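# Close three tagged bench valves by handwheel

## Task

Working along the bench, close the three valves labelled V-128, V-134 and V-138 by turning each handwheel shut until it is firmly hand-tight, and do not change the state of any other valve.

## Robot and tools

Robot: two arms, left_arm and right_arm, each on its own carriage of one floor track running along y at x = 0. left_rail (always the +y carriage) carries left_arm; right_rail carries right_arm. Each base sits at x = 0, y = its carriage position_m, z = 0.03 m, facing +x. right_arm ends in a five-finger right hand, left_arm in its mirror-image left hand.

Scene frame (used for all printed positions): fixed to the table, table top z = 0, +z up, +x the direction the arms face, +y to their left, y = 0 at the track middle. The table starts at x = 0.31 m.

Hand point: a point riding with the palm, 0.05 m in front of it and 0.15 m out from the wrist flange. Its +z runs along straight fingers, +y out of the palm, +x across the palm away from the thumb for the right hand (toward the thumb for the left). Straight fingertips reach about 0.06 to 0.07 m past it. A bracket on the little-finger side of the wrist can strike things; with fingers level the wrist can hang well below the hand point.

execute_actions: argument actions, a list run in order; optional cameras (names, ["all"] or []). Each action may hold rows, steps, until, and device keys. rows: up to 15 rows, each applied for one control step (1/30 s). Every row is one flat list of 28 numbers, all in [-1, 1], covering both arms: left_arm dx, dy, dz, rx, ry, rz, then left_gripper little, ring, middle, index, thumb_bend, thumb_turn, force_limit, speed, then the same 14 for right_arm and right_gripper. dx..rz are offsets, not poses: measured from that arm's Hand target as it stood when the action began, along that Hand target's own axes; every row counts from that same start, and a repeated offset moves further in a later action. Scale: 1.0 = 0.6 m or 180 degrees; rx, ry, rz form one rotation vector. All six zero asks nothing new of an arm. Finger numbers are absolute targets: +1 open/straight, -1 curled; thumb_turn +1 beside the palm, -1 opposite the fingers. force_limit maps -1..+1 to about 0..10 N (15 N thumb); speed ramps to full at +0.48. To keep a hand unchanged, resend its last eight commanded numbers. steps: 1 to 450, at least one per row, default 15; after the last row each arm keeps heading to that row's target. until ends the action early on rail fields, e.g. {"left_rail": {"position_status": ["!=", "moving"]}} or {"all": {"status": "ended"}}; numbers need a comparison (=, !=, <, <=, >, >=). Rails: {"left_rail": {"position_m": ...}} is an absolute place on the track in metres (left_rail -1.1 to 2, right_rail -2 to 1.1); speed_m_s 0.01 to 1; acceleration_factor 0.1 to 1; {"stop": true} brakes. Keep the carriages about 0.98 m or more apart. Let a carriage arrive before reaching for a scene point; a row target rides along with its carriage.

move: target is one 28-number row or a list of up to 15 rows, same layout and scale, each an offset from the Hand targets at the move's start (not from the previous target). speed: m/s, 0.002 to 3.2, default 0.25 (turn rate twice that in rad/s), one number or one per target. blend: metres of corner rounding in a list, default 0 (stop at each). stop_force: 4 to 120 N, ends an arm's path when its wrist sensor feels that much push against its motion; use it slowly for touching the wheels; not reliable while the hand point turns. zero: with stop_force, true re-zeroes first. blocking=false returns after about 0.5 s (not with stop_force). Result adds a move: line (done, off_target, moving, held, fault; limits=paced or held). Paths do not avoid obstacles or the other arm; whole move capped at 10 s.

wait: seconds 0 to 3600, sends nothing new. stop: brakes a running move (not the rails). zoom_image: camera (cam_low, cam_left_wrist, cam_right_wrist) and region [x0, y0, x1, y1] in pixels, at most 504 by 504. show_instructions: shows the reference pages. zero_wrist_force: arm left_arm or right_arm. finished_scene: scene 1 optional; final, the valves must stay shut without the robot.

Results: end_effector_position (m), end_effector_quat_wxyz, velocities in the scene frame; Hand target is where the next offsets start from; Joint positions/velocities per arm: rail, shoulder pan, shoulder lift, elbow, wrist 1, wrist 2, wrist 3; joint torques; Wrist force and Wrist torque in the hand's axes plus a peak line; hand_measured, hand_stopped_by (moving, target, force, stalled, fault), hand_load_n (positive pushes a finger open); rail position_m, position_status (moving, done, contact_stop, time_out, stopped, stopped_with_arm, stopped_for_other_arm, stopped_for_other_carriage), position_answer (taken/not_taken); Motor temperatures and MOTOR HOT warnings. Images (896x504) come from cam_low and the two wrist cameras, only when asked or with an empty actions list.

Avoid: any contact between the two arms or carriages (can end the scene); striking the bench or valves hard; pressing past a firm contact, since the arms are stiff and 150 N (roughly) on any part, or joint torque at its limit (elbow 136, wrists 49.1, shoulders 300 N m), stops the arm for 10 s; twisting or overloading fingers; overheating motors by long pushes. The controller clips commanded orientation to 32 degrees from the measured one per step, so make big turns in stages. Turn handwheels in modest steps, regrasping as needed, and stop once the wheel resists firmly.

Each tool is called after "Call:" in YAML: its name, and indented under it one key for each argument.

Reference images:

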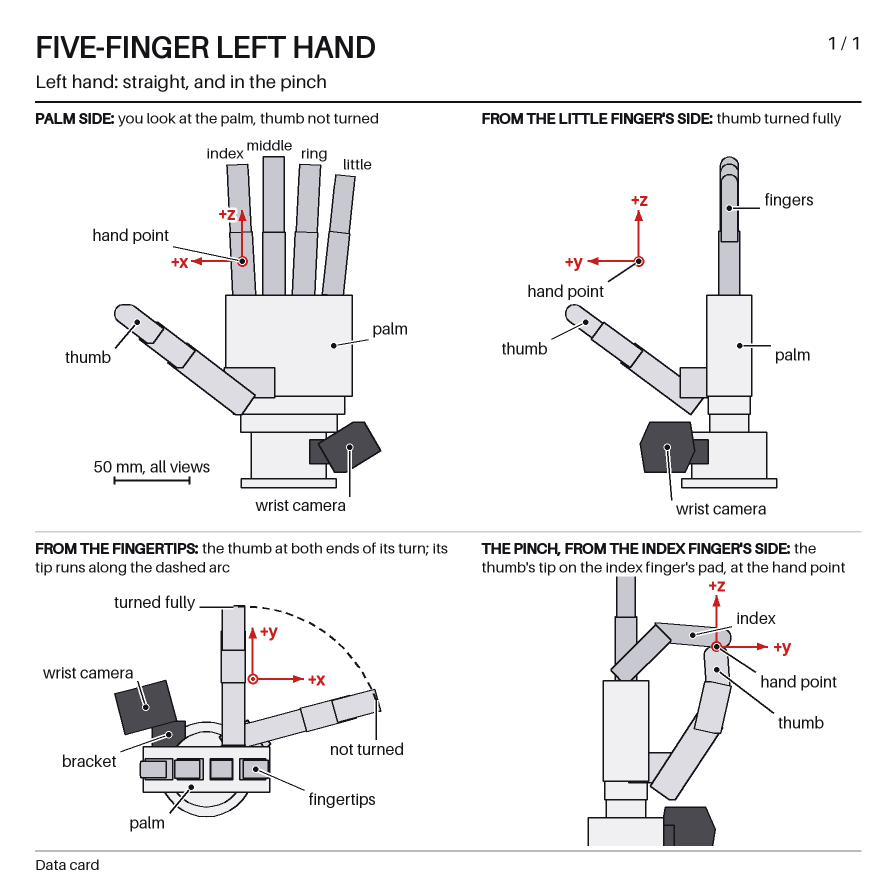

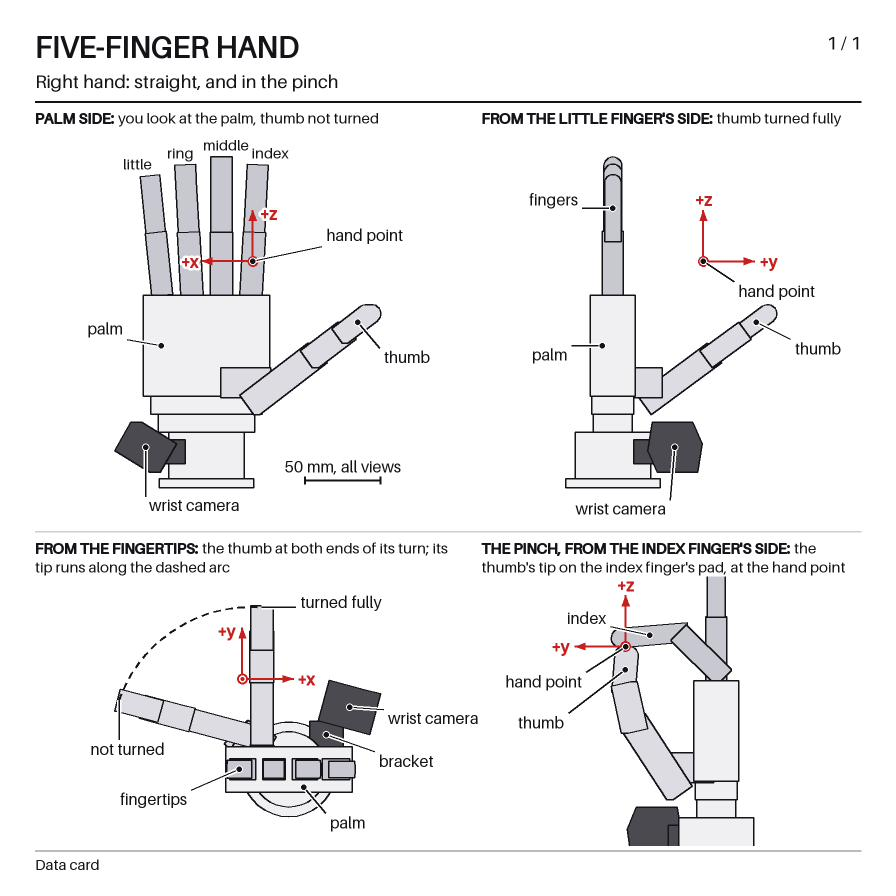

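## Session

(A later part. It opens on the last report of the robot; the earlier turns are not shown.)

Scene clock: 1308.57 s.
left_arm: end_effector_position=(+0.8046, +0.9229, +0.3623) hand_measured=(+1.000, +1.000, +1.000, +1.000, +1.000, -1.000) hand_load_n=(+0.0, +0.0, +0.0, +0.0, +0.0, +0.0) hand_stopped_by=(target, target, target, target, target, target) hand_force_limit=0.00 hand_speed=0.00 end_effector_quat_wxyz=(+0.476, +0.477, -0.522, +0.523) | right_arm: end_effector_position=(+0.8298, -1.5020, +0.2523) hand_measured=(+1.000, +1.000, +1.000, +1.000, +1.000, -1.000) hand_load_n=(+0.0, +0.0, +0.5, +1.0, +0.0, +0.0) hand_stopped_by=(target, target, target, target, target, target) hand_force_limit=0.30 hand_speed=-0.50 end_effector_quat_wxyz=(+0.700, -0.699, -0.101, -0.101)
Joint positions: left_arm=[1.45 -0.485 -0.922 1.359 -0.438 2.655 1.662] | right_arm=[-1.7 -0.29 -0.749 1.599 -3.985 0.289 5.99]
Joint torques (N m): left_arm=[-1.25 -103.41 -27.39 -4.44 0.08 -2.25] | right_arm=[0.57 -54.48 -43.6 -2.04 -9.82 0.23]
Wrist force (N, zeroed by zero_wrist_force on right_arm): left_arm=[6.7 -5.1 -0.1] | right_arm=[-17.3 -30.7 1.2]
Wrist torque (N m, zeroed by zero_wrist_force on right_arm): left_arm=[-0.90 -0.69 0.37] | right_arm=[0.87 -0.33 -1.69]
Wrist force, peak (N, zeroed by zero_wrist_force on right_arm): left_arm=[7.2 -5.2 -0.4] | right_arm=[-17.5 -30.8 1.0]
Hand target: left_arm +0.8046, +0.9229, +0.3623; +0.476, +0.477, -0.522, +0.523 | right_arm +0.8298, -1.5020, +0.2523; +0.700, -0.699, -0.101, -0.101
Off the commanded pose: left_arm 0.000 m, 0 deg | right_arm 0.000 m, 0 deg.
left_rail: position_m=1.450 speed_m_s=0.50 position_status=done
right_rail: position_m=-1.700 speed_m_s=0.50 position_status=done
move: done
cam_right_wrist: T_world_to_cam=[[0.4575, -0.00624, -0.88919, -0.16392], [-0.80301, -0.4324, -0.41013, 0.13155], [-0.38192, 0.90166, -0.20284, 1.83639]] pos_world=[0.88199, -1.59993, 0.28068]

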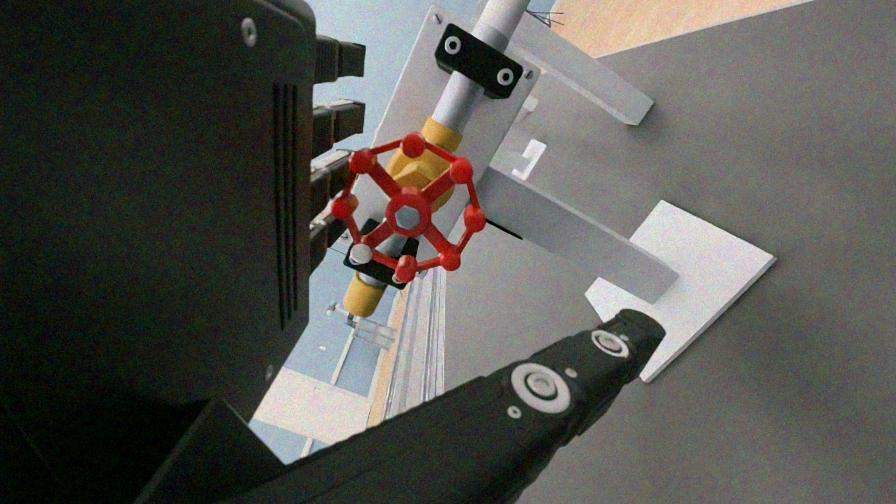

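Call:
move:
  target:
    - [0,0,0,0,0,0,1,1,1,1,1,-1,0,0,0,-0.0233,0,0,0,0,1,1,1,1,1,-1,0.3,-0.5]
    - [0,0,0,0,0,0,1,1,1,1,1,-1,0,0,0,-0.0233,-0.1333,0,0,0,1,1,1,1,1,-1,0.3,-0.5]
  blend: 0.002
  speed: [0.02,0.08]
  cameras: ["cam_right_wrist"]

Call:
move:
  target:
    - [0,0,0,0,0,0,1,1,1,1,1,-1,0,0,0,0,0,0,0,-0.6667,1,1,1,1,1,-1,0.3,-0.5]
    - [0,0,0,0,0,0,1,1,1,1,1,-1,0,0,0,0,0,0,0,0.6667,1,1,1,1,1,-1,0.3,-0.5]
    - [0,0,0,0,0,0,1,1,1,1,1,-1,0,0,0,0,0,0,0,0,1,1,1,1,1,-1,0.3,-0.5]
  blend: 0.01
  speed: 0.4

Scene clock: 1334.47 s.
left_arm: end_effector_position=(+0.8046, +0.9229, +0.3623) hand_measured=(+1.000, +1.000, +1.000, +1.000, +1.000, -1.000) hand_load_n=(+0.0, +0.0, +0.0, +0.0, +0.0, -0.5) hand_stopped_by=(target, target, target, target, target, target) hand_force_limit=0.00 hand_speed=0.00 end_effector_quat_wxyz=(+0.476, +0.477, -0.522, +0.523) | right_arm: end_effector_position=(+0.8258, -1.5817, +0.2655) hand_measured=(+1.000, +1.000, +1.000, +1.000, +1.000, -1.000) hand_load_n=(-0.5, +0.0, +0.0, +0.0, +0.0, +0.0) hand_stopped_by=(target, target, target, target, target, target) hand_force_limit=0.30 hand_speed=-0.50 end_effector_quat_wxyz=(+0.700, -0.699, -0.101, -0.101)
Joint positions: left_arm=[1.45 -0.485 -0.922 1.359 -0.438 2.655 1.662] | right_arm=[-1.7 -0.382 -0.758 1.584 -3.962 0.381 5.992]
Joint torques (N m): left_arm=[-2.2 -104.74 -26.94 -4.34 0.19 -2.01] | right_arm=[-13.46 -75.09 -44.48 3.86 2.9 1.43]
Wrist force (N, zeroed by zero_wrist_force on right_arm): left_arm=[7.1 -5.0 0.2] | right_arm=[-2.2 -2.8 1.2]
Wrist torque (N m, zeroed by zero_wrist_force on right_arm): left_arm=[-0.90 -0.74 0.39] | right_arm=[-0.65 0.40 -0.71]
Wrist force, peak (N, zeroed by zero_wrist_force on right_arm): left_arm=[7.2 -5.1 -0.5] | right_arm=[-17.5 -31.1 0.7]
Hand target: left_arm +0.8046, +0.9229, +0.3623; +0.476, +0.477, -0.522, +0.523 | right_arm +0.8258, -1.5820, +0.2655; +0.700, -0.699, -0.101, -0.101
Off the commanded pose: left_arm 0.000 m, 0 deg | right_arm 0.000 m, 0 deg.
left_rail: position_m=1.450 speed_m_s=0.50 position_status=done
right_rail: position_m=-1.700 speed_m_s=0.50 position_status=done
move: done
cam_right_wrist: T_world_to_cam=[[0.4575, -0.00624, -0.88919, -0.15072], [-0.80301, -0.4324, -0.41013, 0.09925], [-0.38192, 0.90166, -0.20284, 1.90938]] pos_world=[0.87789, -1.67963, 0.29398]

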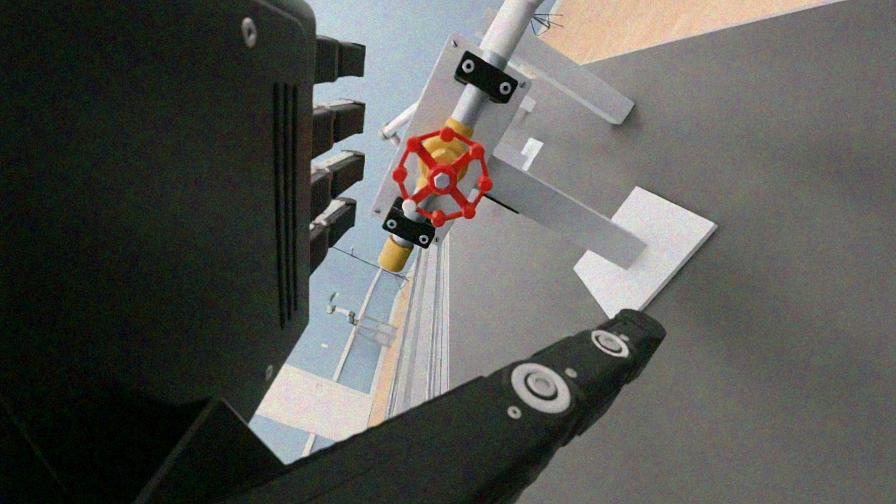

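Scene clock: 1343.33 s.
left_arm: end_effector_position=(+0.8046, +0.9229, +0.3623) hand_measured=(+1.000, +1.000, +1.000, +1.000, +1.000, -1.000) hand_load_n=(+0.0, +0.0, +0.0, +0.0, +0.0, -0.5) hand_stopped_by=(target, target, target, target, target, target) hand_force_limit=0.00 hand_speed=0.00 end_effector_quat_wxyz=(+0.476, +0.477, -0.522, +0.523) | right_arm: end_effector_position=(+0.8258, -1.5820, +0.2655) hand_measured=(+1.000, +1.000, +1.000, +1.000, +1.000, -1.000) hand_load_n=(+0.0, +0.0, +0.0, +0.0, +0.0, +0.0) hand_stopped_by=(target, target, target, target, target, target) hand_force_limit=0.30 hand_speed=-0.50 end_effector_quat_wxyz=(+0.700, -0.699, -0.101, -0.101)
Joint positions: left_arm=[1.45 -0.485 -0.922 1.359 -0.438 2.655 1.662] | right_arm=[-1.7 -0.382 -0.758 1.583 -3.963 0.381 -0.291]
Joint torques (N m): left_arm=[-3.4 -104.57 -27.6 -4.3 0.26 -2.12] | right_arm=[-14.11 -98.08 -14.71 2.93 2.28 -3.34]
Wrist force (N, zeroed by zero_wrist_force on right_arm): left_arm=[6.9 -4.7 0.0] | right_arm=[-1.9 -2.8 1.0]
Wrist torque (N m, zeroed by zero_wrist_force on right_arm): left_arm=[-0.83 -0.73 0.37] | right_arm=[-0.65 0.37 -0.36]
Wrist force, peak (N, zeroed by zero_wrist_force on right_arm): left_arm=[7.2 -5.1 -0.3] | right_arm=[-3.1 -4.6 0.4]
Hand target: left_arm +0.8046, +0.9229, +0.3623; +0.476, +0.477, -0.522, +0.523 | right_arm +0.8258, -1.5820, +0.2655; +0.700, -0.699, -0.101, -0.101
Off the commanded pose: left_arm 0.000 m, 0 deg | right_arm 0.000 m, 0 deg.
left_rail: position_m=1.450 speed_m_s=0.50 position_status=done
right_rail: position_m=-1.700 speed_m_s=0.50 position_status=done
move: done

Call:
move:
  target:
    - [0,0,0,0,0,0,1,1,1,1,1,-1,0,0,0,0,0,0,0,-0.6667,1,1,1,1,1,-1,0.3,-0.5]
    - [0,0,0,0,0,0,1,1,1,1,1,-1,0,0,0,0,0,0,0,0.6667,1,1,1,1,1,-1,0.3,-0.5]
    - [0,0,0,0,0,0,1,1,1,1,1,-1,0,0,-0.00898,-0.0161,0,0,0,0.25,1,1,1,1,1,-1,0.3,-0.5]
  blend: [0.01,0.01,0]
  speed: 0.4
  cameras: ["cam_right_wrist"]

Scene clock: 1358.53 s.
left_arm: end_effector_position=(+0.8046, +0.9229, +0.3623) hand_measured=(+1.000, +1.000, +1.000, +1.000, +1.000, -1.000) hand_load_n=(+0.0, +0.0, +0.0, +0.0, +0.0, -0.5) hand_stopped_by=(target, target, target, target, target, target) hand_force_limit=0.00 hand_speed=0.00 end_effector_quat_wxyz=(+0.476, +0.477, -0.522, +0.523) | right_arm: end_effector_position=(+0.8179, -1.5820, +0.2733) hand_measured=(+1.000, +1.000, +1.000, +1.000, +1.000, -1.000) hand_load_n=(+0.0, +0.0, +0.0, +0.0, +0.0, +0.0) hand_stopped_by=(target, target, target, target, target, target) hand_force_limit=0.30 hand_speed=-0.50 end_effector_quat_wxyz=(+0.686, -0.685, +0.175, +0.174)
Joint positions: left_arm=[1.45 -0.485 -0.922 1.359 -0.438 2.655 1.662] | right_arm=[-1.7 -0.367 -0.693 1.496 -3.94 0.366 -5.789]
Joint torques (N m): left_arm=[-3.31 -104.08 -27.76 -4.24 0.14 -1.83] | right_arm=[-15.03 -103 -15.52 3.45 1.75 -2.81]
Wrist force (N, zeroed by zero_wrist_force on right_arm): left_arm=[7.1 -4.8 -0.2] | right_arm=[-1.7 -3.0 1.0]
Wrist torque (N m, zeroed by zero_wrist_force on right_arm): left_arm=[-0.84 -0.75 0.39] | right_arm=[-0.65 0.27 -0.27]
Wrist force, peak (N, zeroed by zero_wrist_force on right_arm): left_arm=[7.5 -4.9 0.2] | right_arm=[-3.4 -4.5 0.8]
Hand target: left_arm +0.8046, +0.9229, +0.3623; +0.476, +0.477, -0.522, +0.523 | right_arm +0.8179, -1.5820, +0.2733; +0.686, -0.684, +0.175, +0.174
Off the commanded pose: left_arm 0.000 m, 0 deg | right_arm 0.000 m, 0 deg.
left_rail: position_m=1.450 speed_m_s=0.50 position_status=done
right_rail: position_m=-1.700 speed_m_s=0.50 position_status=done
move: done
cam_right_wrist: T_world_to_cam=[[-0.30528, -0.00551, -0.95225, 0.50197], [-0.85734, -0.43363, 0.27737, -0.04937], [-0.41445, 0.90108, 0.12765, 1.84357]] pos_world=[0.87498, -1.67983, 0.25637]

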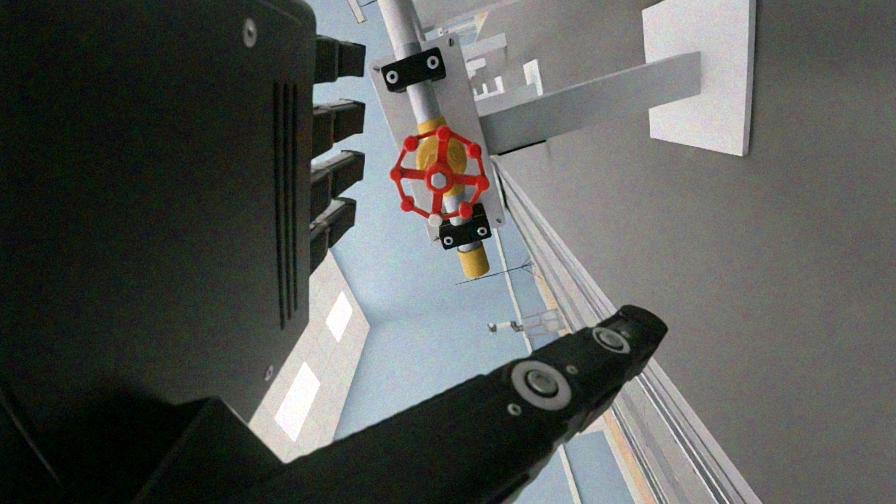

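Call:
move:
  target: [0,0,0,0,0,0,1,1,1,1,1,-1,0,0,0,0,0.1333,0,0,0,1,1,1,1,1,-1,0.3,-0.5]
  speed: 0.06
  stop_force: 15
  cameras: ["cam_right_wrist"]

Scene clock: 1365.23 s.
left_arm: end_effector_position=(+0.8046, +0.9229, +0.3623) hand_measured=(+1.000, +1.000, +1.000, +1.000, +1.000, -1.000) hand_load_n=(+0.0, +0.0, +0.0, +0.0, +0.0, +0.0) hand_stopped_by=(target, target, target, target, target, target) hand_force_limit=0.00 hand_speed=0.00 end_effector_quat_wxyz=(+0.476, +0.477, -0.522, +0.523) | right_arm: end_effector_position=(+0.8180, -1.5021, +0.2734) hand_measured=(+1.000, +1.000, +1.000, +1.000, +1.000, -1.000) hand_load_n=(+0.0, +0.0, +0.0, +0.0, +0.0, +0.0) hand_stopped_by=(target, target, target, target, target, target) hand_force_limit=0.30 hand_speed=-0.50 end_effector_quat_wxyz=(+0.686, -0.684, +0.175, +0.174)
Joint positions: left_arm=[1.45 -0.485 -0.922 1.359 -0.438 2.655 1.662] | right_arm=[-1.7 -0.279 -0.705 1.522 -3.951 0.278 -5.791]
Joint torques (N m): left_arm=[-4.06 -103.73 -27.91 -4.42 0.19 -1.62] | right_arm=[3.51 -100.48 -17.26 -1.31 -2.65 -2.21]
Wrist force (N, zeroed by zero_wrist_force on right_arm): left_arm=[6.9 -4.7 0.1] | right_arm=[-1.6 -2.8 1.1]
Wrist torque (N m, zeroed by zero_wrist_force on right_arm): left_arm=[-0.83 -0.72 0.37] | right_arm=[-0.56 0.22 -0.22]
Wrist force, peak (N, zeroed by zero_wrist_force on right_arm): left_arm=[7.3 -5.1 0.0] | right_arm=[-2.1 -3.5 1.1]
Hand target: left_arm +0.8046, +0.9229, +0.3623; +0.476, +0.477, -0.522, +0.523 | right_arm +0.8180, -1.5020, +0.2734; +0.686, -0.684, +0.175, +0.174
Off the commanded pose: left_arm 0.000 m, 0 deg | right_arm 0.000 m, 0 deg.
left_rail: position_m=1.450 speed_m_s=0.50 position_status=done
right_rail: position_m=-1.700 speed_m_s=0.50 position_status=done
move: done
cam_right_wrist: T_world_to_cam=[[-0.30516, -0.00535, -0.95229, 0.50281], [-0.85739, -0.43365, 0.27718, -0.0146], [-0.41444, 0.90106, 0.12775, 1.77145]] pos_world=[0.87508, -1.59983, 0.25656]

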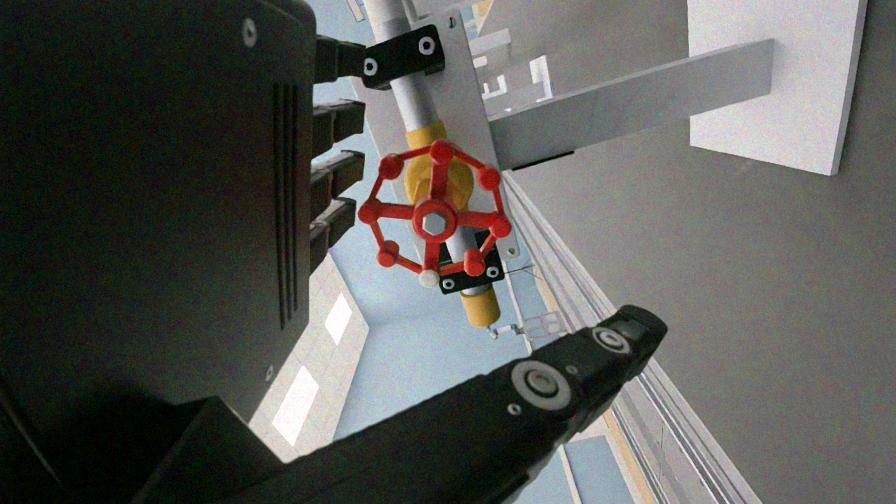

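Call:
move:
  target: [0,0,0,0,0,0,1,1,1,1,1,-1,0,0,0,0.0215,0,0,0,0,1,1,1,1,1,-1,0.3,-0.5]
  speed: 0.01
  stop_force: 20
  cameras: ["cam_right_wrist"]

Scene clock: 1374.07 s.
left_arm: end_effector_position=(+0.8046, +0.9229, +0.3623) hand_measured=(+1.000, +1.000, +1.000, +1.000, +1.000, -1.000) hand_load_n=(+0.0, +0.0, +0.0, +0.0, +0.0, +0.0) hand_stopped_by=(target, target, target, target, target, target) hand_force_limit=0.00 hand_speed=0.00 end_effector_quat_wxyz=(+0.476, +0.477, -0.522, +0.523) | right_arm: end_effector_position=(+0.8124, -1.5020, +0.2632) hand_measured=(+1.000, +1.000, +1.000, +1.000, +1.000, -1.000) hand_load_n=(+0.0, +0.5, +0.5, +0.5, +0.0, +0.0) hand_stopped_by=(target, target, target, target, target, target) hand_force_limit=0.30 hand_speed=-0.50 end_effector_quat_wxyz=(+0.686, -0.685, +0.175, +0.174)
Joint positions: left_arm=[1.45 -0.485 -0.922 1.359 -0.438 2.655 1.662] | right_arm=[-1.7 -0.281 -0.699 1.535 -3.97 0.28 -5.791]
Joint torques (N m): left_arm=[-3.05 -104.64 -28.49 -4.38 -0.05 -1.73] | right_arm=[2.93 -84.13 -38.16 1.27 -1.11 -1.02]
Wrist force (N, zeroed by zero_wrist_force on right_arm): left_arm=[7.1 -4.9 -0.2] | right_arm=[-15.5 -21.1 1.2]
Wrist torque (N m, zeroed by zero_wrist_force on right_arm): left_arm=[-0.86 -0.76 0.39] | right_arm=[0.07 -0.37 -1.13]
Wrist force, peak (N, zeroed by zero_wrist_force on right_arm): left_arm=[7.5 -5.0 0.0] | right_arm=[-16.5 -28.0 0.6]
Hand target: left_arm +0.8046, +0.9229, +0.3623; +0.476, +0.477, -0.522, +0.523 | right_arm +0.8124, -1.5020, +0.2632; +0.686, -0.684, +0.175, +0.174 (not the last commanded pose)
Off the commanded pose: left_arm 0.000 m, 0 deg | right_arm 0.001 m, 0 deg.
left_rail: position_m=1.450 speed_m_s=0.50 position_status=done
right_rail: position_m=-1.700 speed_m_s=0.50 position_status=done
move: contact (right_arm)
cam_right_wrist: T_world_to_cam=[[-0.30514, -0.00537, -0.95229, 0.49133], [-0.85735, -0.43373, 0.27717, -0.01673], [-0.41453, 0.90103, 0.12774, 1.77044]] pos_world=[0.86948, -1.59983, 0.24636]

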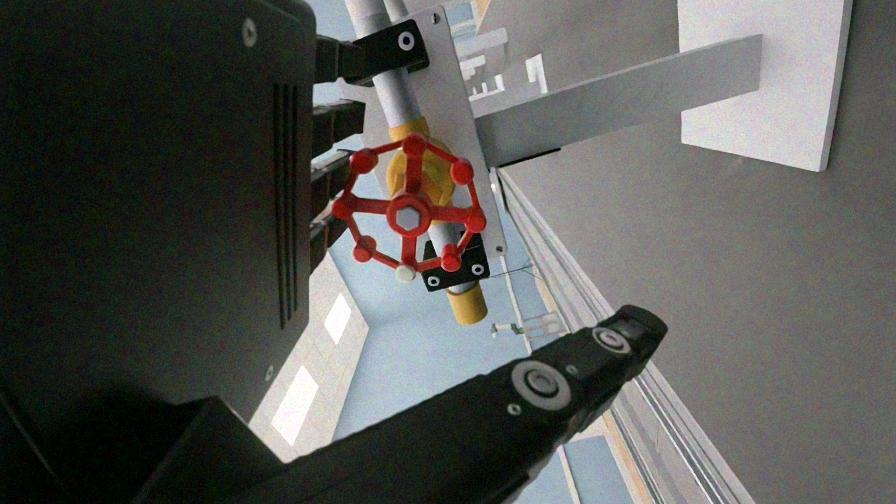

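Call:
move:
  target:
    - [0,0,0,0,0,0,1,1,1,1,1,-1,0,0,-0.00972,-0.00587,0,0,0,0.08333,1,1,1,1,1,-1,0.3,-0.5]
    - [0,0,0,0,0,0,1,1,1,1,1,-1,0,0,-0.0175,-0.01437,0,0,0,0.16667,1,1,1,1,1,-1,0.3,-0.5]
    - [0,0,0,0,0,0,1,1,1,1,1,-1,0,0,-0.02282,-0.02458,0,0,0,0.25,1,1,1,1,1,-1,0.3,-0.5]
    - [0,0,0,0,0,0,1,1,1,1,1,-1,0,0,-0.0253,-0.03583,0,0,0,0.33333,1,1,1,1,1,-1,0.3,-0.5]
    - [0,0,0,0,0,0,1,1,1,1,1,-1,0,0,-0.0248,-0.04735,0,0,0,0.41667,1,1,1,1,1,-1,0.3,-0.5]
    - [0,0,0,0,0,0,1,1,1,1,1,-1,0,0,-0.02133,-0.05833,0,0,0,0.5,1,1,1,1,1,-1,0.3,-0.5]
    - [0,0,0,0,0,0,1,1,1,1,1,-1,0,0,-0.01513,-0.06805,0,0,0,0.58333,1,1,1,1,1,-1,0.3,-0.5]
  blend: 0.001
  speed: 0.11
  stop_force: 60
  cameras: ["cam_right_wrist"]

Scene clock: 1398.70 s.
left_arm: end_effector_position=(+0.8046, +0.9229, +0.3623) hand_measured=(+1.000, +1.000, +1.000, +1.000, +1.000, -1.000) hand_load_n=(+0.0, +0.0, +0.0, +0.0, +0.0, +0.0) hand_stopped_by=(target, target, target, target, target, target) hand_force_limit=0.00 hand_speed=0.00 end_effector_quat_wxyz=(+0.476, +0.477, -0.522, +0.523) | right_arm: end_effector_position=(+0.8239, -1.5021, +0.3034) hand_measured=(+1.000, +1.000, +1.000, +1.000, +1.000, -1.000) hand_load_n=(+0.0, +0.5, +4.5, +0.0, +0.0, +0.0) hand_stopped_by=(target, target, target, target, target, target) hand_force_limit=0.30 hand_speed=-0.50 end_effector_quat_wxyz=(+0.279, -0.278, +0.649, +0.650)
Joint positions: left_arm=[1.45 -0.485 -0.922 1.359 -0.438 2.655 1.662] | right_arm=[-1.7 -0.288 -0.644 1.578 -4.068 0.287 -3.959]
Joint torques (N m): left_arm=[-2.61 -103.09 -27.67 -4.29 0.08 -1.8] | right_arm=[-0.11 -132.82 -30.48 -6.59 22.45 0.31]
Wrist force (N, zeroed by zero_wrist_force on right_arm): left_arm=[7.2 -5.1 0.4] | right_arm=[-16.2 -82.0 3.3]
Wrist torque (N m, zeroed by zero_wrist_force on right_arm): left_arm=[-0.91 -0.75 0.41] | right_arm=[1.58 -0.60 -2.95]
Wrist force, peak (N, zeroed by zero_wrist_force on right_arm): left_arm=[7.2 -5.3 0.1] | right_arm=[-16.4 -82.4 2.8]
Hand target: left_arm +0.8046, +0.9229, +0.3623; +0.476, +0.477, -0.522, +0.523 | right_arm +0.8239, -1.5021, +0.3034; +0.279, -0.278, +0.649, +0.650
Off the commanded pose: left_arm 0.000 m, 0 deg | right_arm 0.000 m, 0 deg.
left_rail: position_m=1.450 speed_m_s=0.50 position_status=done
right_rail: position_m=-1.700 speed_m_s=0.50 position_status=done
move: done
cam_right_wrist: T_world_to_cam=[[-0.84088, -0.00776, 0.54116, 0.5178], [0.48987, -0.43599, 0.75494, -1.27633], [0.23008, 0.89992, 0.37041, 1.16377]] pos_world=[0.79289, -1.59975, 0.25227]

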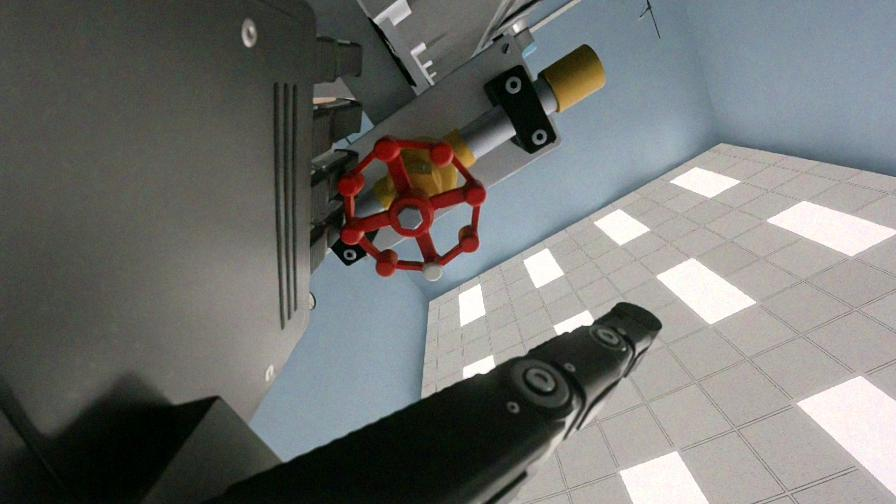

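Call:
move:
  target: [0,0,0,0,0,0,1,1,1,1,1,-1,0,0,0,-0.0233,0,0,0,0,1,1,1,1,1,-1,0.3,-0.5]
  speed: 0.02
  cameras: ["cam_right_wrist"]

Scene clock: 1426.33 s.
left_arm: end_effector_position=(+0.8046, +0.9229, +0.3623) hand_measured=(+1.000, +1.000, +1.000, +1.000, +1.000, -1.000) hand_load_n=(+0.0, +0.0, +0.0, +0.0, +0.0, +0.0) hand_stopped_by=(target, target, target, target, target, target) hand_force_limit=0.00 hand_speed=0.00 end_effector_quat_wxyz=(+0.476, +0.477, -0.522, +0.523) | right_arm: end_effector_position=(+0.8339, -1.5021, +0.2939) hand_measured=(+1.000, +1.000, +1.000, +1.000, +1.000, -1.000) hand_load_n=(+0.0, +0.0, +0.0, +0.0, +0.0, +0.0) hand_stopped_by=(target, target, target, target, target, target) hand_force_limit=0.30 hand_speed=-0.50 end_effector_quat_wxyz=(+0.279, -0.278, +0.649, +0.650)
Joint positions: left_arm=[1.45 -0.485 -0.922 1.359 -0.438 2.655 1.662] | right_arm=[-1.7 -0.285 -0.622 1.551 -4.064 0.284 -3.959]
Joint torques (N m): left_arm=[-3.43 -103.99 -28.08 -4.19 0.01 -1.8] | right_arm=[5.96 -77.5 -40.64 3 -2.51 -2.2]
Wrist force (N, zeroed by zero_wrist_force on right_arm): left_arm=[6.7 -4.9 0.4] | right_arm=[-3.6 -5.0 0.7]
Wrist torque (N m, zeroed by zero_wrist_force on right_arm): left_arm=[-0.88 -0.68 0.37] | right_arm=[-0.77 0.44 -0.74]
Wrist force, peak (N, zeroed by zero_wrist_force on right_arm): left_arm=[7.1 -5.3 -0.2] | right_arm=[-16.3 -82.8 3.2]
Hand target: left_arm +0.8046, +0.9229, +0.3623; +0.476, +0.477, -0.522, +0.523 | right_arm +0.8340, -1.5021, +0.2938; +0.279, -0.278, +0.649, +0.650
Off the commanded pose: left_arm 0.000 m, 0 deg | right_arm 0.000 m, 0 deg.
left_rail: position_m=1.450 speed_m_s=0.50 position_status=done
right_rail: position_m=-1.700 speed_m_s=0.50 position_status=done
move: done
cam_right_wrist: T_world_to_cam=[[-0.84088, -0.00776, 0.54116, 0.5314], [0.48987, -0.43599, 0.75494, -1.27398], [0.23008, 0.89992, 0.37041, 1.16502]] pos_world=[0.80289, -1.59975, 0.24267]

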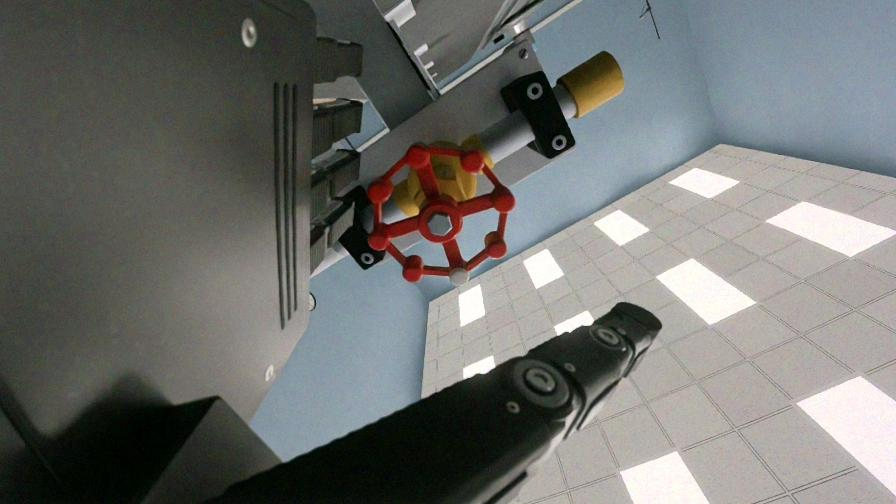

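Call:
move:
  target: [0,0,0,0,0,0,1,1,1,1,1,-1,0,0,0.0095,0.00933,0,0,0,-0.1278,1,1,1,1,1,-1,0.3,-0.5]
  speed: 0.1
  cameras: ["cam_right_wrist"]

Call:
zero_wrist_force:
  arm: "right_arm"

Call:
move:
  target: [0,0,0,0,0,0,1,1,1,1,1,-1,0,0,0,0.0235,0,0,0,0,1,1,1,1,1,-1,0.3,-0.5]
  speed: 0.01
  stop_force: 45
  cameras: ["cam_right_wrist"]

Scene clock: 1443.07 s.
left_arm: end_effector_position=(+0.8046, +0.9229, +0.3623) hand_measured=(+1.000, +1.000, +1.000, +1.000, +1.000, -1.000) hand_load_n=(+0.0, +0.0, +0.0, +0.0, +0.0, -0.5) hand_stopped_by=(target, target, target, target, target, target) hand_force_limit=0.00 hand_speed=0.00 end_effector_quat_wxyz=(+0.476, +0.477, -0.522, +0.523) | right_arm: end_effector_position=(+0.8261, -1.5021, +0.2935) hand_measured=(+1.000, +1.000, +1.000, +1.000, +1.000, -1.000) hand_load_n=(+0.0, +0.0, +0.0, +0.0, +0.0, -0.5) hand_stopped_by=(target, target, target, target, target, target) hand_force_limit=0.30 hand_speed=-0.50 end_effector_quat_wxyz=(+0.403, -0.402, +0.581, +0.582)
Joint positions: left_arm=[1.45 -0.485 -0.922 1.359 -0.438 2.655 1.662] | right_arm=[-1.7 -0.28 -0.623 1.517 -4.028 0.279 -4.36]
Joint torques (N m): left_arm=[-4.35 -104.73 -28.36 -4.14 0.25 -1.88] | right_arm=[4.12 -104.36 -13.48 2.97 -2.62 -1.85]
Wrist force (N, zeroed by zero_wrist_force on right_arm): left_arm=[6.8 -5.0 0.0] | right_arm=[-3.5 -4.9 0.8]
Wrist torque (N m, zeroed by zero_wrist_force on right_arm): left_arm=[-0.89 -0.70 0.38] | right_arm=[-0.76 0.46 -0.37]
Wrist force, peak (N, zeroed by zero_wrist_force on right_arm): left_arm=[7.4 -5.2 0.0] | right_arm=[-3.9 -5.3 0.7]
Hand target: left_arm +0.8046, +0.9229, +0.3623; +0.476, +0.477, -0.522, +0.523 | right_arm +0.8261, -1.5021, +0.2935; +0.403, -0.402, +0.581, +0.582
Off the commanded pose: left_arm 0.000 m, 0 deg | right_arm 0.000 m, 0 deg.
left_rail: position_m=1.450 speed_m_s=0.50 position_status=done
right_rail: position_m=-1.700 speed_m_s=0.50 position_status=done
move: done
cam_right_wrist: T_world_to_cam=[[-0.98548, -0.00691, 0.16967, 0.75478], [0.15568, -0.4358, 0.88648, -1.03213], [0.06782, 0.90002, 0.43055, 1.28348]] pos_world=[0.81746, -1.59974, 0.2343]

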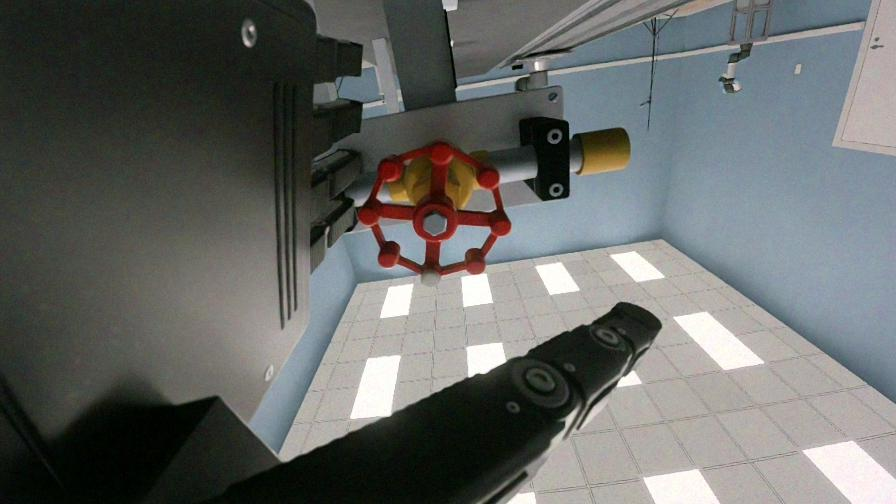

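Wrist force sensor zeroed.

Scene clock: 1445.70 s.
left_arm: end_effector_position=(+0.8046, +0.9229, +0.3623) hand_measured=(+1.000, +1.000, +1.000, +1.000, +1.000, -1.000) hand_load_n=(+0.0, +0.0, +0.0, +0.0, +0.0, -0.5) hand_stopped_by=(target, target, target, target, target, target) hand_force_limit=0.00 hand_speed=0.00 end_effector_quat_wxyz=(+0.476, +0.477, -0.522, +0.523) | right_arm: end_effector_position=(+0.8142, -1.5022, +0.2981) hand_measured=(+1.000, +1.000, +1.000, +1.000, +1.000, -1.000) hand_load_n=(+0.0, +0.0, +1.5, +1.0, +0.0, +0.0) hand_stopped_by=(target, target, target, target, target, target) hand_force_limit=0.30 hand_speed=-0.50 end_effector_quat_wxyz=(+0.404, -0.402, +0.581, +0.581)
Joint positions: left_arm=[1.45 -0.485 -0.922 1.359 -0.438 2.655 1.662] | right_arm=[-1.7 -0.284 -0.642 1.547 -4.04 0.282 -4.36]
Joint torques (N m): left_arm=[-3.17 -103.13 -28 -4.27 0.04 -1.87] | right_arm=[15.35 -79.58 -24.12 -4.41 11.37 -2]
Wrist force (N, zeroed by zero_wrist_force on right_arm): left_arm=[6.9 -4.8 0.1] | right_arm=[-25.1 -42.4 1.0]
Wrist torque (N m, zeroed by zero_wrist_force on right_arm): left_arm=[-0.86 -0.72 0.38] | right_arm=[1.28 -1.00 -1.83]
Wrist force, peak (N, zeroed by zero_wrist_force on right_arm): left_arm=[7.3 -4.9 -0.2] | right_arm=[-24.9 -52.1 1.7]
Hand target: left_arm +0.8046, +0.9229, +0.3623; +0.476, +0.477, -0.522, +0.523 | right_arm +0.8142, -1.5022, +0.2981; +0.404, -0.402, +0.581, +0.581 (not the last commanded pose)
Off the commanded pose: left_arm 0.000 m, 0 deg | right_arm 0.001 m, 0 deg.
left_rail: position_m=1.450 speed_m_s=0.50 position_status=done
right_rail: position_m=-1.700 speed_m_s=0.50 position_status=done
move: contact (right_arm)
cam_right_wrist: T_world_to_cam=[[-0.9855, -0.00644, 0.16957, 0.74306], [0.15537, -0.43598, 0.88645, -1.03442], [0.06822, 0.89994, 0.43065, 1.28192]] pos_world=[0.80556, -1.59984, 0.2389]

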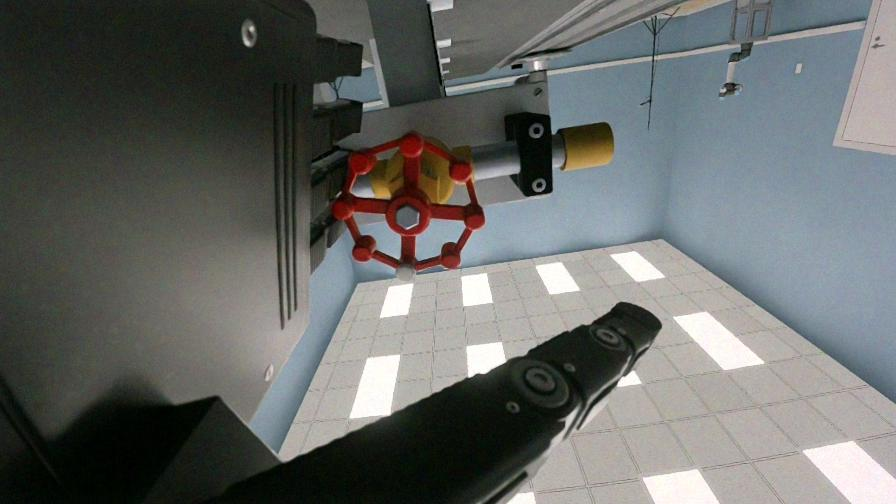

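Call:
move:
  target: [0,0,0,0,0,0,1,1,1,1,1,-1,0,0,-0.00355,-0.00182,0,0,0,0.02778,1,1,1,1,1,-1,0.3,-0.5]
  speed: 0.02
  stop_force: 60
  cameras: ["cam_right_wrist"]

Scene clock: 1456.10 s.
left_arm: end_effector_position=(+0.8046, +0.9229, +0.3623) hand_measured=(+1.000, +1.000, +1.000, +1.000, +1.000, -1.000) hand_load_n=(+0.0, +0.0, -0.5, +0.0, +0.0, +0.0) hand_stopped_by=(target, target, target, target, target, target) hand_force_limit=0.00 hand_speed=0.00 end_effector_quat_wxyz=(+0.476, +0.477, -0.522, +0.523) | right_arm: end_effector_position=(+0.8160, -1.5022, +0.2997) hand_measured=(+1.000, +1.000, +1.000, +1.000, +1.000, -1.000) hand_load_n=(+0.0, +0.0, +0.5, +2.0, +0.5, +0.0) hand_stopped_by=(target, target, target, target, target, target) hand_force_limit=0.30 hand_speed=-0.50 end_effector_quat_wxyz=(+0.378, -0.376, +0.598, +0.599)
Joint positions: left_arm=[1.45 -0.485 -0.922 1.359 -0.438 2.655 1.662] | right_arm=[-1.7 -0.285 -0.642 1.554 -4.047 0.283 -4.273]
Joint torques (N m): left_arm=[-3.63 -103.75 -27.84 -4.28 0.27 -1.74] | right_arm=[5.69 -90.44 13.17 -13.18 22.33 -0.09]
Wrist force (N, zeroed by zero_wrist_force on right_arm): left_arm=[6.5 -4.9 0.5] | right_arm=[-47.2 -54.7 -2.9]
Wrist torque (N m, zeroed by zero_wrist_force on right_arm): left_arm=[-0.89 -0.65 0.36] | right_arm=[1.88 -1.93 -3.35]
Wrist force, peak (N, zeroed by zero_wrist_force on right_arm): left_arm=[7.2 -5.2 0.3] | right_arm=[-47.7 -54.9 -2.9]
Hand target: left_arm +0.8046, +0.9229, +0.3623; +0.476, +0.477, -0.522, +0.523 | right_arm +0.8160, -1.5022, +0.2997; +0.378, -0.376, +0.598, +0.599
Off the commanded pose: left_arm 0.000 m, 0 deg | right_arm 0.000 m, 0 deg.
left_rail: position_m=1.450 speed_m_s=0.50 position_status=done
right_rail: position_m=-1.700 speed_m_s=0.50 position_status=done
move: done
cam_right_wrist: T_world_to_cam=[[-0.96697, -0.00666, 0.2548, 0.70357], [0.23211, -0.43601, 0.8695, -1.09371], [0.1053, 0.89992, 0.42315, 1.25307]] pos_world=[0.80224, -1.59984, 0.24147]

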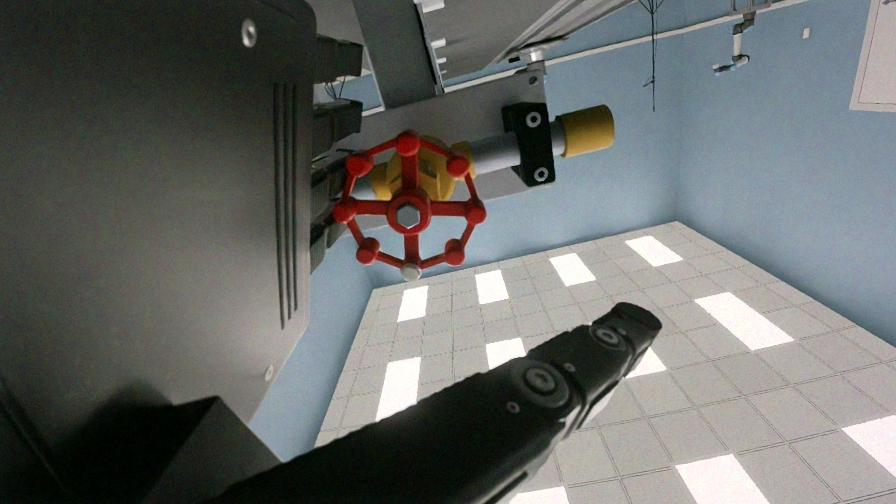

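Call:
move:
  target: [0,0,0,0,0,0,1,1,1,1,1,-1,0,0,-0.00355,-0.00182,0,0,0,0.02778,1,1,1,1,1,-1,0.3,-0.5]
  speed: 0.02
  stop_force: 60
  cameras: ["cam_right_wrist"]

Scene clock: 1464.17 s.
left_arm: end_effector_position=(+0.8046, +0.9229, +0.3623) hand_measured=(+1.000, +1.000, +1.000, +1.000, +1.000, -1.000) hand_load_n=(+0.0, +0.0, +0.0, +0.0, +0.0, -0.5) hand_stopped_by=(target, target, target, target, target, target) hand_force_limit=0.00 hand_speed=0.00 end_effector_quat_wxyz=(+0.476, +0.477, -0.522, +0.523) | right_arm: end_effector_position=(+0.8179, -1.5022, +0.3011) hand_measured=(+1.000, +1.000, +1.000, +1.000, +1.000, -1.000) hand_load_n=(+0.0, +0.0, +0.0, +4.0, +0.0, +0.0) hand_stopped_by=(target, target, target, target, target, target) hand_force_limit=0.30 hand_speed=-0.50 end_effector_quat_wxyz=(+0.351, -0.350, +0.614, +0.614)
Joint positions: left_arm=[1.45 -0.485 -0.922 1.359 -0.438 2.655 1.662] | right_arm=[-1.7 -0.286 -0.642 1.56 -4.053 0.284 -4.186]
Joint torques (N m): left_arm=[-2.07 -103.95 -28.19 -4.31 -0.02 -2.01] | right_arm=[13.83 -101.53 17.37 -16.68 30.97 -1.43]
Wrist force (N, zeroed by zero_wrist_force on right_arm): left_arm=[6.9 -4.9 -0.1] | right_arm=[-53.2 -82.8 -1.9]
Wrist torque (N m, zeroed by zero_wrist_force on right_arm): left_arm=[-0.87 -0.72 0.38] | right_arm=[2.64 -2.16 -3.67]
Wrist force, peak (N, zeroed by zero_wrist_force on right_arm): left_arm=[7.1 -5.2 0.4] | right_arm=[-53.3 -83.2 -1.9]
Hand target: left_arm +0.8046, +0.9229, +0.3623; +0.476, +0.477, -0.522, +0.523 | right_arm +0.8179, -1.5022, +0.3011; +0.351, -0.350, +0.614, +0.614
Off the commanded pose: left_arm 0.000 m, 0 deg | right_arm 0.000 m, 0 deg.
left_rail: position_m=1.450 speed_m_s=0.50 position_status=done
right_rail: position_m=-1.700 speed_m_s=0.50 position_status=done
move: done
cam_right_wrist: T_world_to_cam=[[-0.94108, -0.0068, 0.33813, 0.65849], [0.30707, -0.43611, 0.84588, -1.14973], [0.14171, 0.89987, 0.4125, 1.22564]] pos_world=[0.79905, -1.59984, 0.24432]

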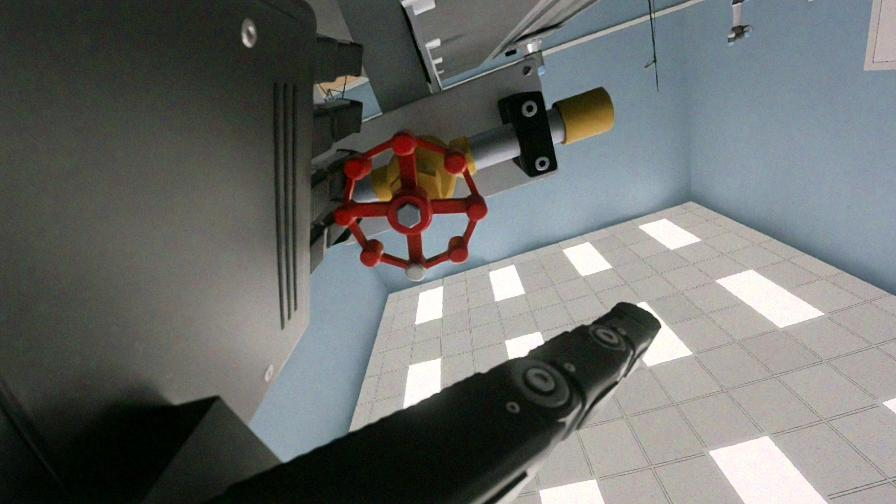

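Call:
move:
  target:
    - [0,0,0,0,0,0,1,1,1,1,1,-1,0,0,-0.005,-0.001,0,0,0,0,1,1,1,1,1,-1,0.3,-0.5]
    - [0,0,0,0,0,0,1,1,1,1,1,-1,0,0,-0.005,-0.0233,0,0,0,0,1,1,1,1,1,-1,0.3,-0.5]
  blend: 0.001
  speed: 0.02
  cameras: ["cam_right_wrist"]

Call:
zoom_image:
  camera: "cam_right_wrist"
  region: [300, 90, 560, 330]

Scene clock: 1508.93 s.
left_arm: end_effector_position=(+0.8046, +0.9229, +0.3623) hand_measured=(+1.000, +1.000, +1.000, +1.000, +1.000, -1.000) hand_load_n=(+0.0, +0.0, +0.0, +0.0, +0.0, -0.5) hand_stopped_by=(target, target, target, target, target, target) hand_force_limit=0.00 hand_speed=0.00 end_effector_quat_wxyz=(+0.476, +0.477, -0.522, +0.523) | right_arm: end_effector_position=(+0.8313, -1.5022, +0.2967) hand_measured=(+1.000, +1.000, +1.000, +1.000, +1.000, -1.000) hand_load_n=(+0.0, +0.0, +0.0, +0.0, +0.0, +0.0) hand_stopped_by=(target, target, target, target, target, target) hand_force_limit=0.30 hand_speed=-0.50 end_effector_quat_wxyz=(+0.351, -0.350, +0.614, +0.614)
Joint positions: left_arm=[1.45 -0.485 -0.922 1.359 -0.438 2.655 1.662] | right_arm=[-1.7 -0.281 -0.623 1.526 -4.038 0.28 -4.186]
Joint torques (N m): left_arm=[-2.77 -103.99 -28.01 -4.32 0.12 -1.98] | right_arm=[4.37 -81.09 -41.47 2.64 -2.62 -2.55]
Wrist force (N, zeroed by zero_wrist_force on right_arm): left_arm=[6.9 -4.8 0.0] | right_arm=[1.5 0.3 2.2]
Wrist torque (N m, zeroed by zero_wrist_force on right_arm): left_arm=[-0.85 -0.72 0.37] | right_arm=[-0.06 -0.31 -0.18]
Wrist force, peak (N, zeroed by zero_wrist_force on right_arm): left_arm=[7.1 -5.2 0.0] | right_arm=[-53.3 -83.6 -1.7]
Hand target: left_arm +0.8046, +0.9229, +0.3623; +0.476, +0.477, -0.522, +0.523 | right_arm +0.8315, -1.5022, +0.2966; +0.351, -0.350, +0.614, +0.614
Off the commanded pose: left_arm 0.000 m, 0 deg | right_arm 0.000 m, 0 deg.
left_rail: position_m=1.450 speed_m_s=0.50 position_status=done
right_rail: position_m=-1.700 speed_m_s=0.50 position_status=done
move: done
cam_right_wrist: T_world_to_cam=[[-0.94108, -0.0068, 0.33813, 0.67268], [0.30707, -0.43611, 0.84588, -1.15015], [0.14171, 0.89987, 0.4125, 1.22554]] pos_world=[0.81255, -1.59984, 0.23992]

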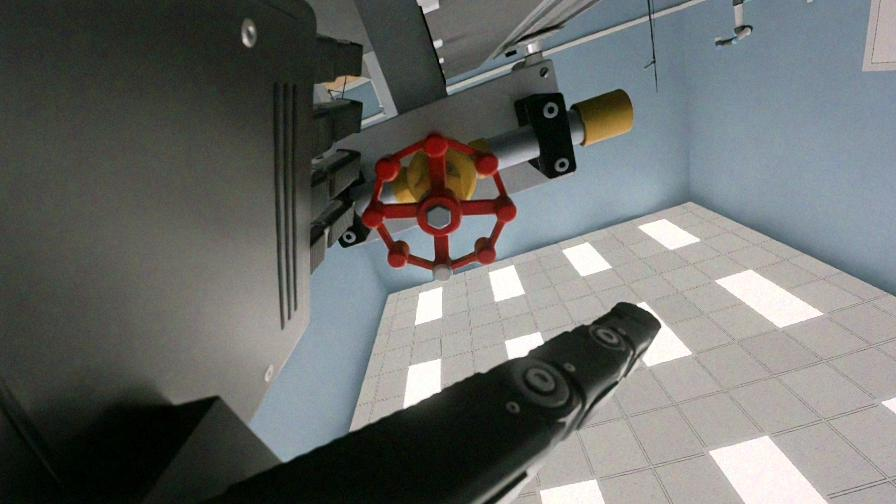

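Scaled by 1.938.

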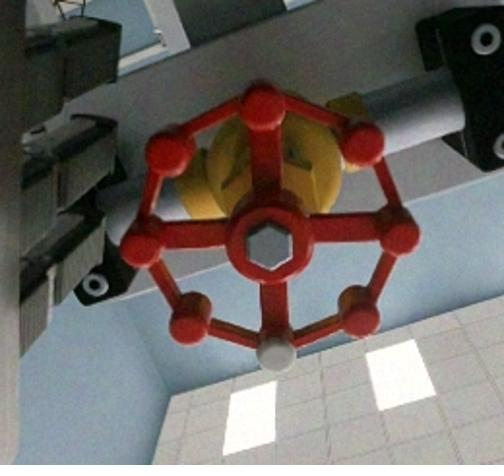

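Call:
zoom_image:
  camera: "cam_right_wrist"
  region: [300, 130, 400, 270]

Scaled by 3.600.

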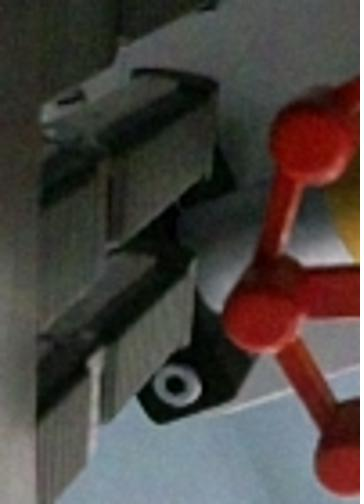

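Call:
move:
  target: [0,0,0,0,0,0,1,1,1,1,1,-1,0,0,0.00848,0.00488,0,0,0,-0.04722,1,1,1,1,1,-1,0.3,-0.5]
  speed: 0.05

Call:
zero_wrist_force:
  arm: "right_arm"

Call:
move:
  target: [0,0,0,0,0,0,1,1,1,1,1,-1,0,0,0,0.0235,0,0,0,0,1,1,1,1,1,-1,0.3,-0.5]
  speed: 0.01
  stop_force: 25
  cameras: ["cam_right_wrist"]

Call:
zoom_image:
  camera: "cam_right_wrist"
  region: [300, 90, 560, 330]

Scene clock: 1553.60 s.
left_arm: end_effector_position=(+0.8046, +0.9229, +0.3623) hand_measured=(+1.000, +1.000, +1.000, +1.000, +1.000, -1.000) hand_load_n=(+0.0, +0.0, +0.0, +0.0, +0.0, +0.0) hand_stopped_by=(target, target, target, target, target, target) hand_force_limit=0.00 hand_speed=0.00 end_effector_quat_wxyz=(+0.476, +0.477, -0.522, +0.523) | right_arm: end_effector_position=(+0.8264, -1.5022, +0.2938) hand_measured=(+1.000, +1.000, +1.000, +1.000, +1.000, -1.000) hand_load_n=(+0.0, +0.0, +0.0, +0.0, +0.0, +0.0) hand_stopped_by=(target, target, target, target, target, target) hand_force_limit=0.30 hand_speed=-0.50 end_effector_quat_wxyz=(+0.396, -0.394, +0.586, +0.587)
Joint positions: left_arm=[1.45 -0.485 -0.922 1.359 -0.438 2.655 1.662] | right_arm=[-1.7 -0.28 -0.623 1.519 -4.031 0.279 -4.334]
Joint torques (N m): left_arm=[-4.35 -105.02 -27.91 -4.2 0.1 -2.04] | right_arm=[5.77 -103.05 -15.37 3.33 -2.74 -2.48]
Wrist force (N, zeroed by zero_wrist_force on right_arm): left_arm=[6.9 -4.7 0.1] | right_arm=[1.4 0.8 2.0]
Wrist torque (N m, zeroed by zero_wrist_force on right_arm): left_arm=[-0.85 -0.72 0.38] | right_arm=[0.00 -0.28 0.10]
Wrist force, peak (N, zeroed by zero_wrist_force on right_arm): left_arm=[7.3 -5.3 -0.1] | right_arm=[1.5 0.9 2.5]
Hand target: left_arm +0.8046, +0.9229, +0.3623; +0.476, +0.477, -0.522, +0.523 | right_arm +0.8264, -1.5022, +0.2937; +0.396, -0.394, +0.586, +0.587
Off the commanded pose: left_arm 0.000 m, 0 deg | right_arm 0.000 m, 0 deg.
left_rail: position_m=1.450 speed_m_s=0.50 position_status=done
right_rail: position_m=-1.700 speed_m_s=0.50 position_status=done
move: done

Wrist force sensor zeroed.

Scene clock: 1556.00 s.
left_arm: end_effector_position=(+0.8046, +0.9229, +0.3623) hand_measured=(+1.000, +1.000, +1.000, +1.000, +1.000, -1.000) hand_load_n=(+0.0, +0.0, +0.0, +0.0, +0.0, +0.0) hand_stopped_by=(target, target, target, target, target, target) hand_force_limit=0.00 hand_speed=0.00 end_effector_quat_wxyz=(+0.476, +0.477, -0.522, +0.523) | right_arm: end_effector_position=(+0.8155, -1.5022, +0.2982) hand_measured=(+1.000, +1.000, +1.000, +1.000, +1.000, -1.000) hand_load_n=(+0.0, +0.0, +0.5, +0.5, +0.5, -0.5) hand_stopped_by=(target, target, target, target, target, target) hand_force_limit=0.30 hand_speed=-0.50 end_effector_quat_wxyz=(+0.396, -0.394, +0.586, +0.587)
Joint positions: left_arm=[1.45 -0.485 -0.922 1.359 -0.438 2.655 1.662] | right_arm=[-1.7 -0.284 -0.641 1.547 -4.042 0.282 -4.334]
Joint torques (N m): left_arm=[-3.05 -103.37 -28.5 -4.26 0.03 -2.07] | right_arm=[10 -72.86 -32.01 -0.64 5.54 -1.99]
Wrist force (N, zeroed by zero_wrist_force on right_arm): left_arm=[6.9 -4.8 -0.1] | right_arm=[-15.7 -20.5 0.3]
Wrist torque (N m, zeroed by zero_wrist_force on right_arm): left_arm=[-0.85 -0.73 0.38] | right_arm=[0.62 -0.62 -1.08]
Wrist force, peak (N, zeroed by zero_wrist_force on right_arm): left_arm=[7.2 -4.9 0.1] | right_arm=[-16.3 -30.6 1.3]
Hand target: left_arm +0.8046, +0.9229, +0.3623; +0.476, +0.477, -0.522, +0.523 | right_arm +0.8155, -1.5022, +0.2982; +0.396, -0.394, +0.586, +0.587 (not the last commanded pose)
Off the commanded pose: left_arm 0.000 m, 0 deg | right_arm 0.002 m, 0 deg.
left_rail: position_m=1.450 speed_m_s=0.50 position_status=done
right_rail: position_m=-1.700 speed_m_s=0.50 position_status=done
move: contact (right_arm)
cam_right_wrist: T_world_to_cam=[[-0.98071, -0.00634, 0.19537, 0.73279], [0.17854, -0.43597, 0.88208, -1.0523], [0.07959, 0.89994, 0.42869, 1.2731]] pos_world=[0.80521, -1.59984, 0.23928]

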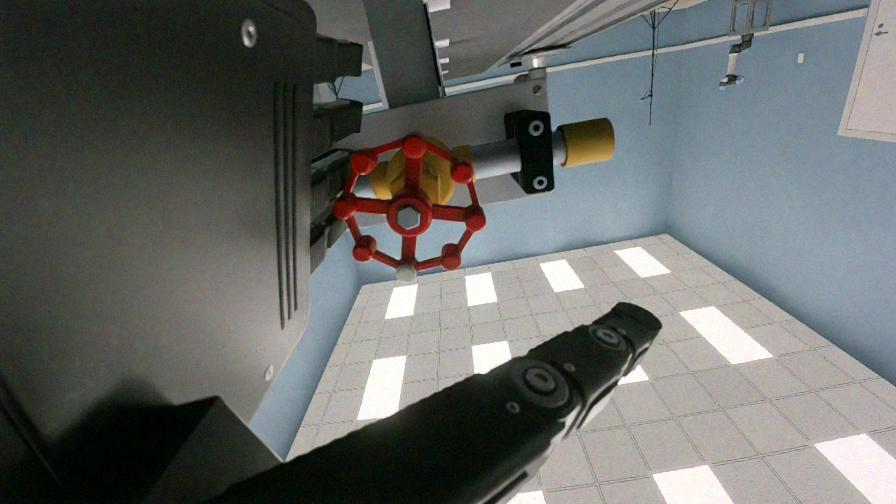

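Scaled by 1.938.

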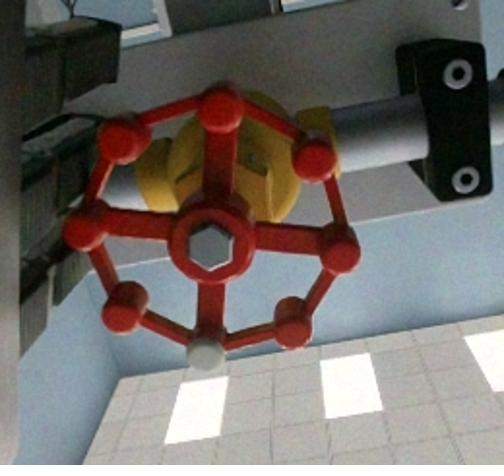

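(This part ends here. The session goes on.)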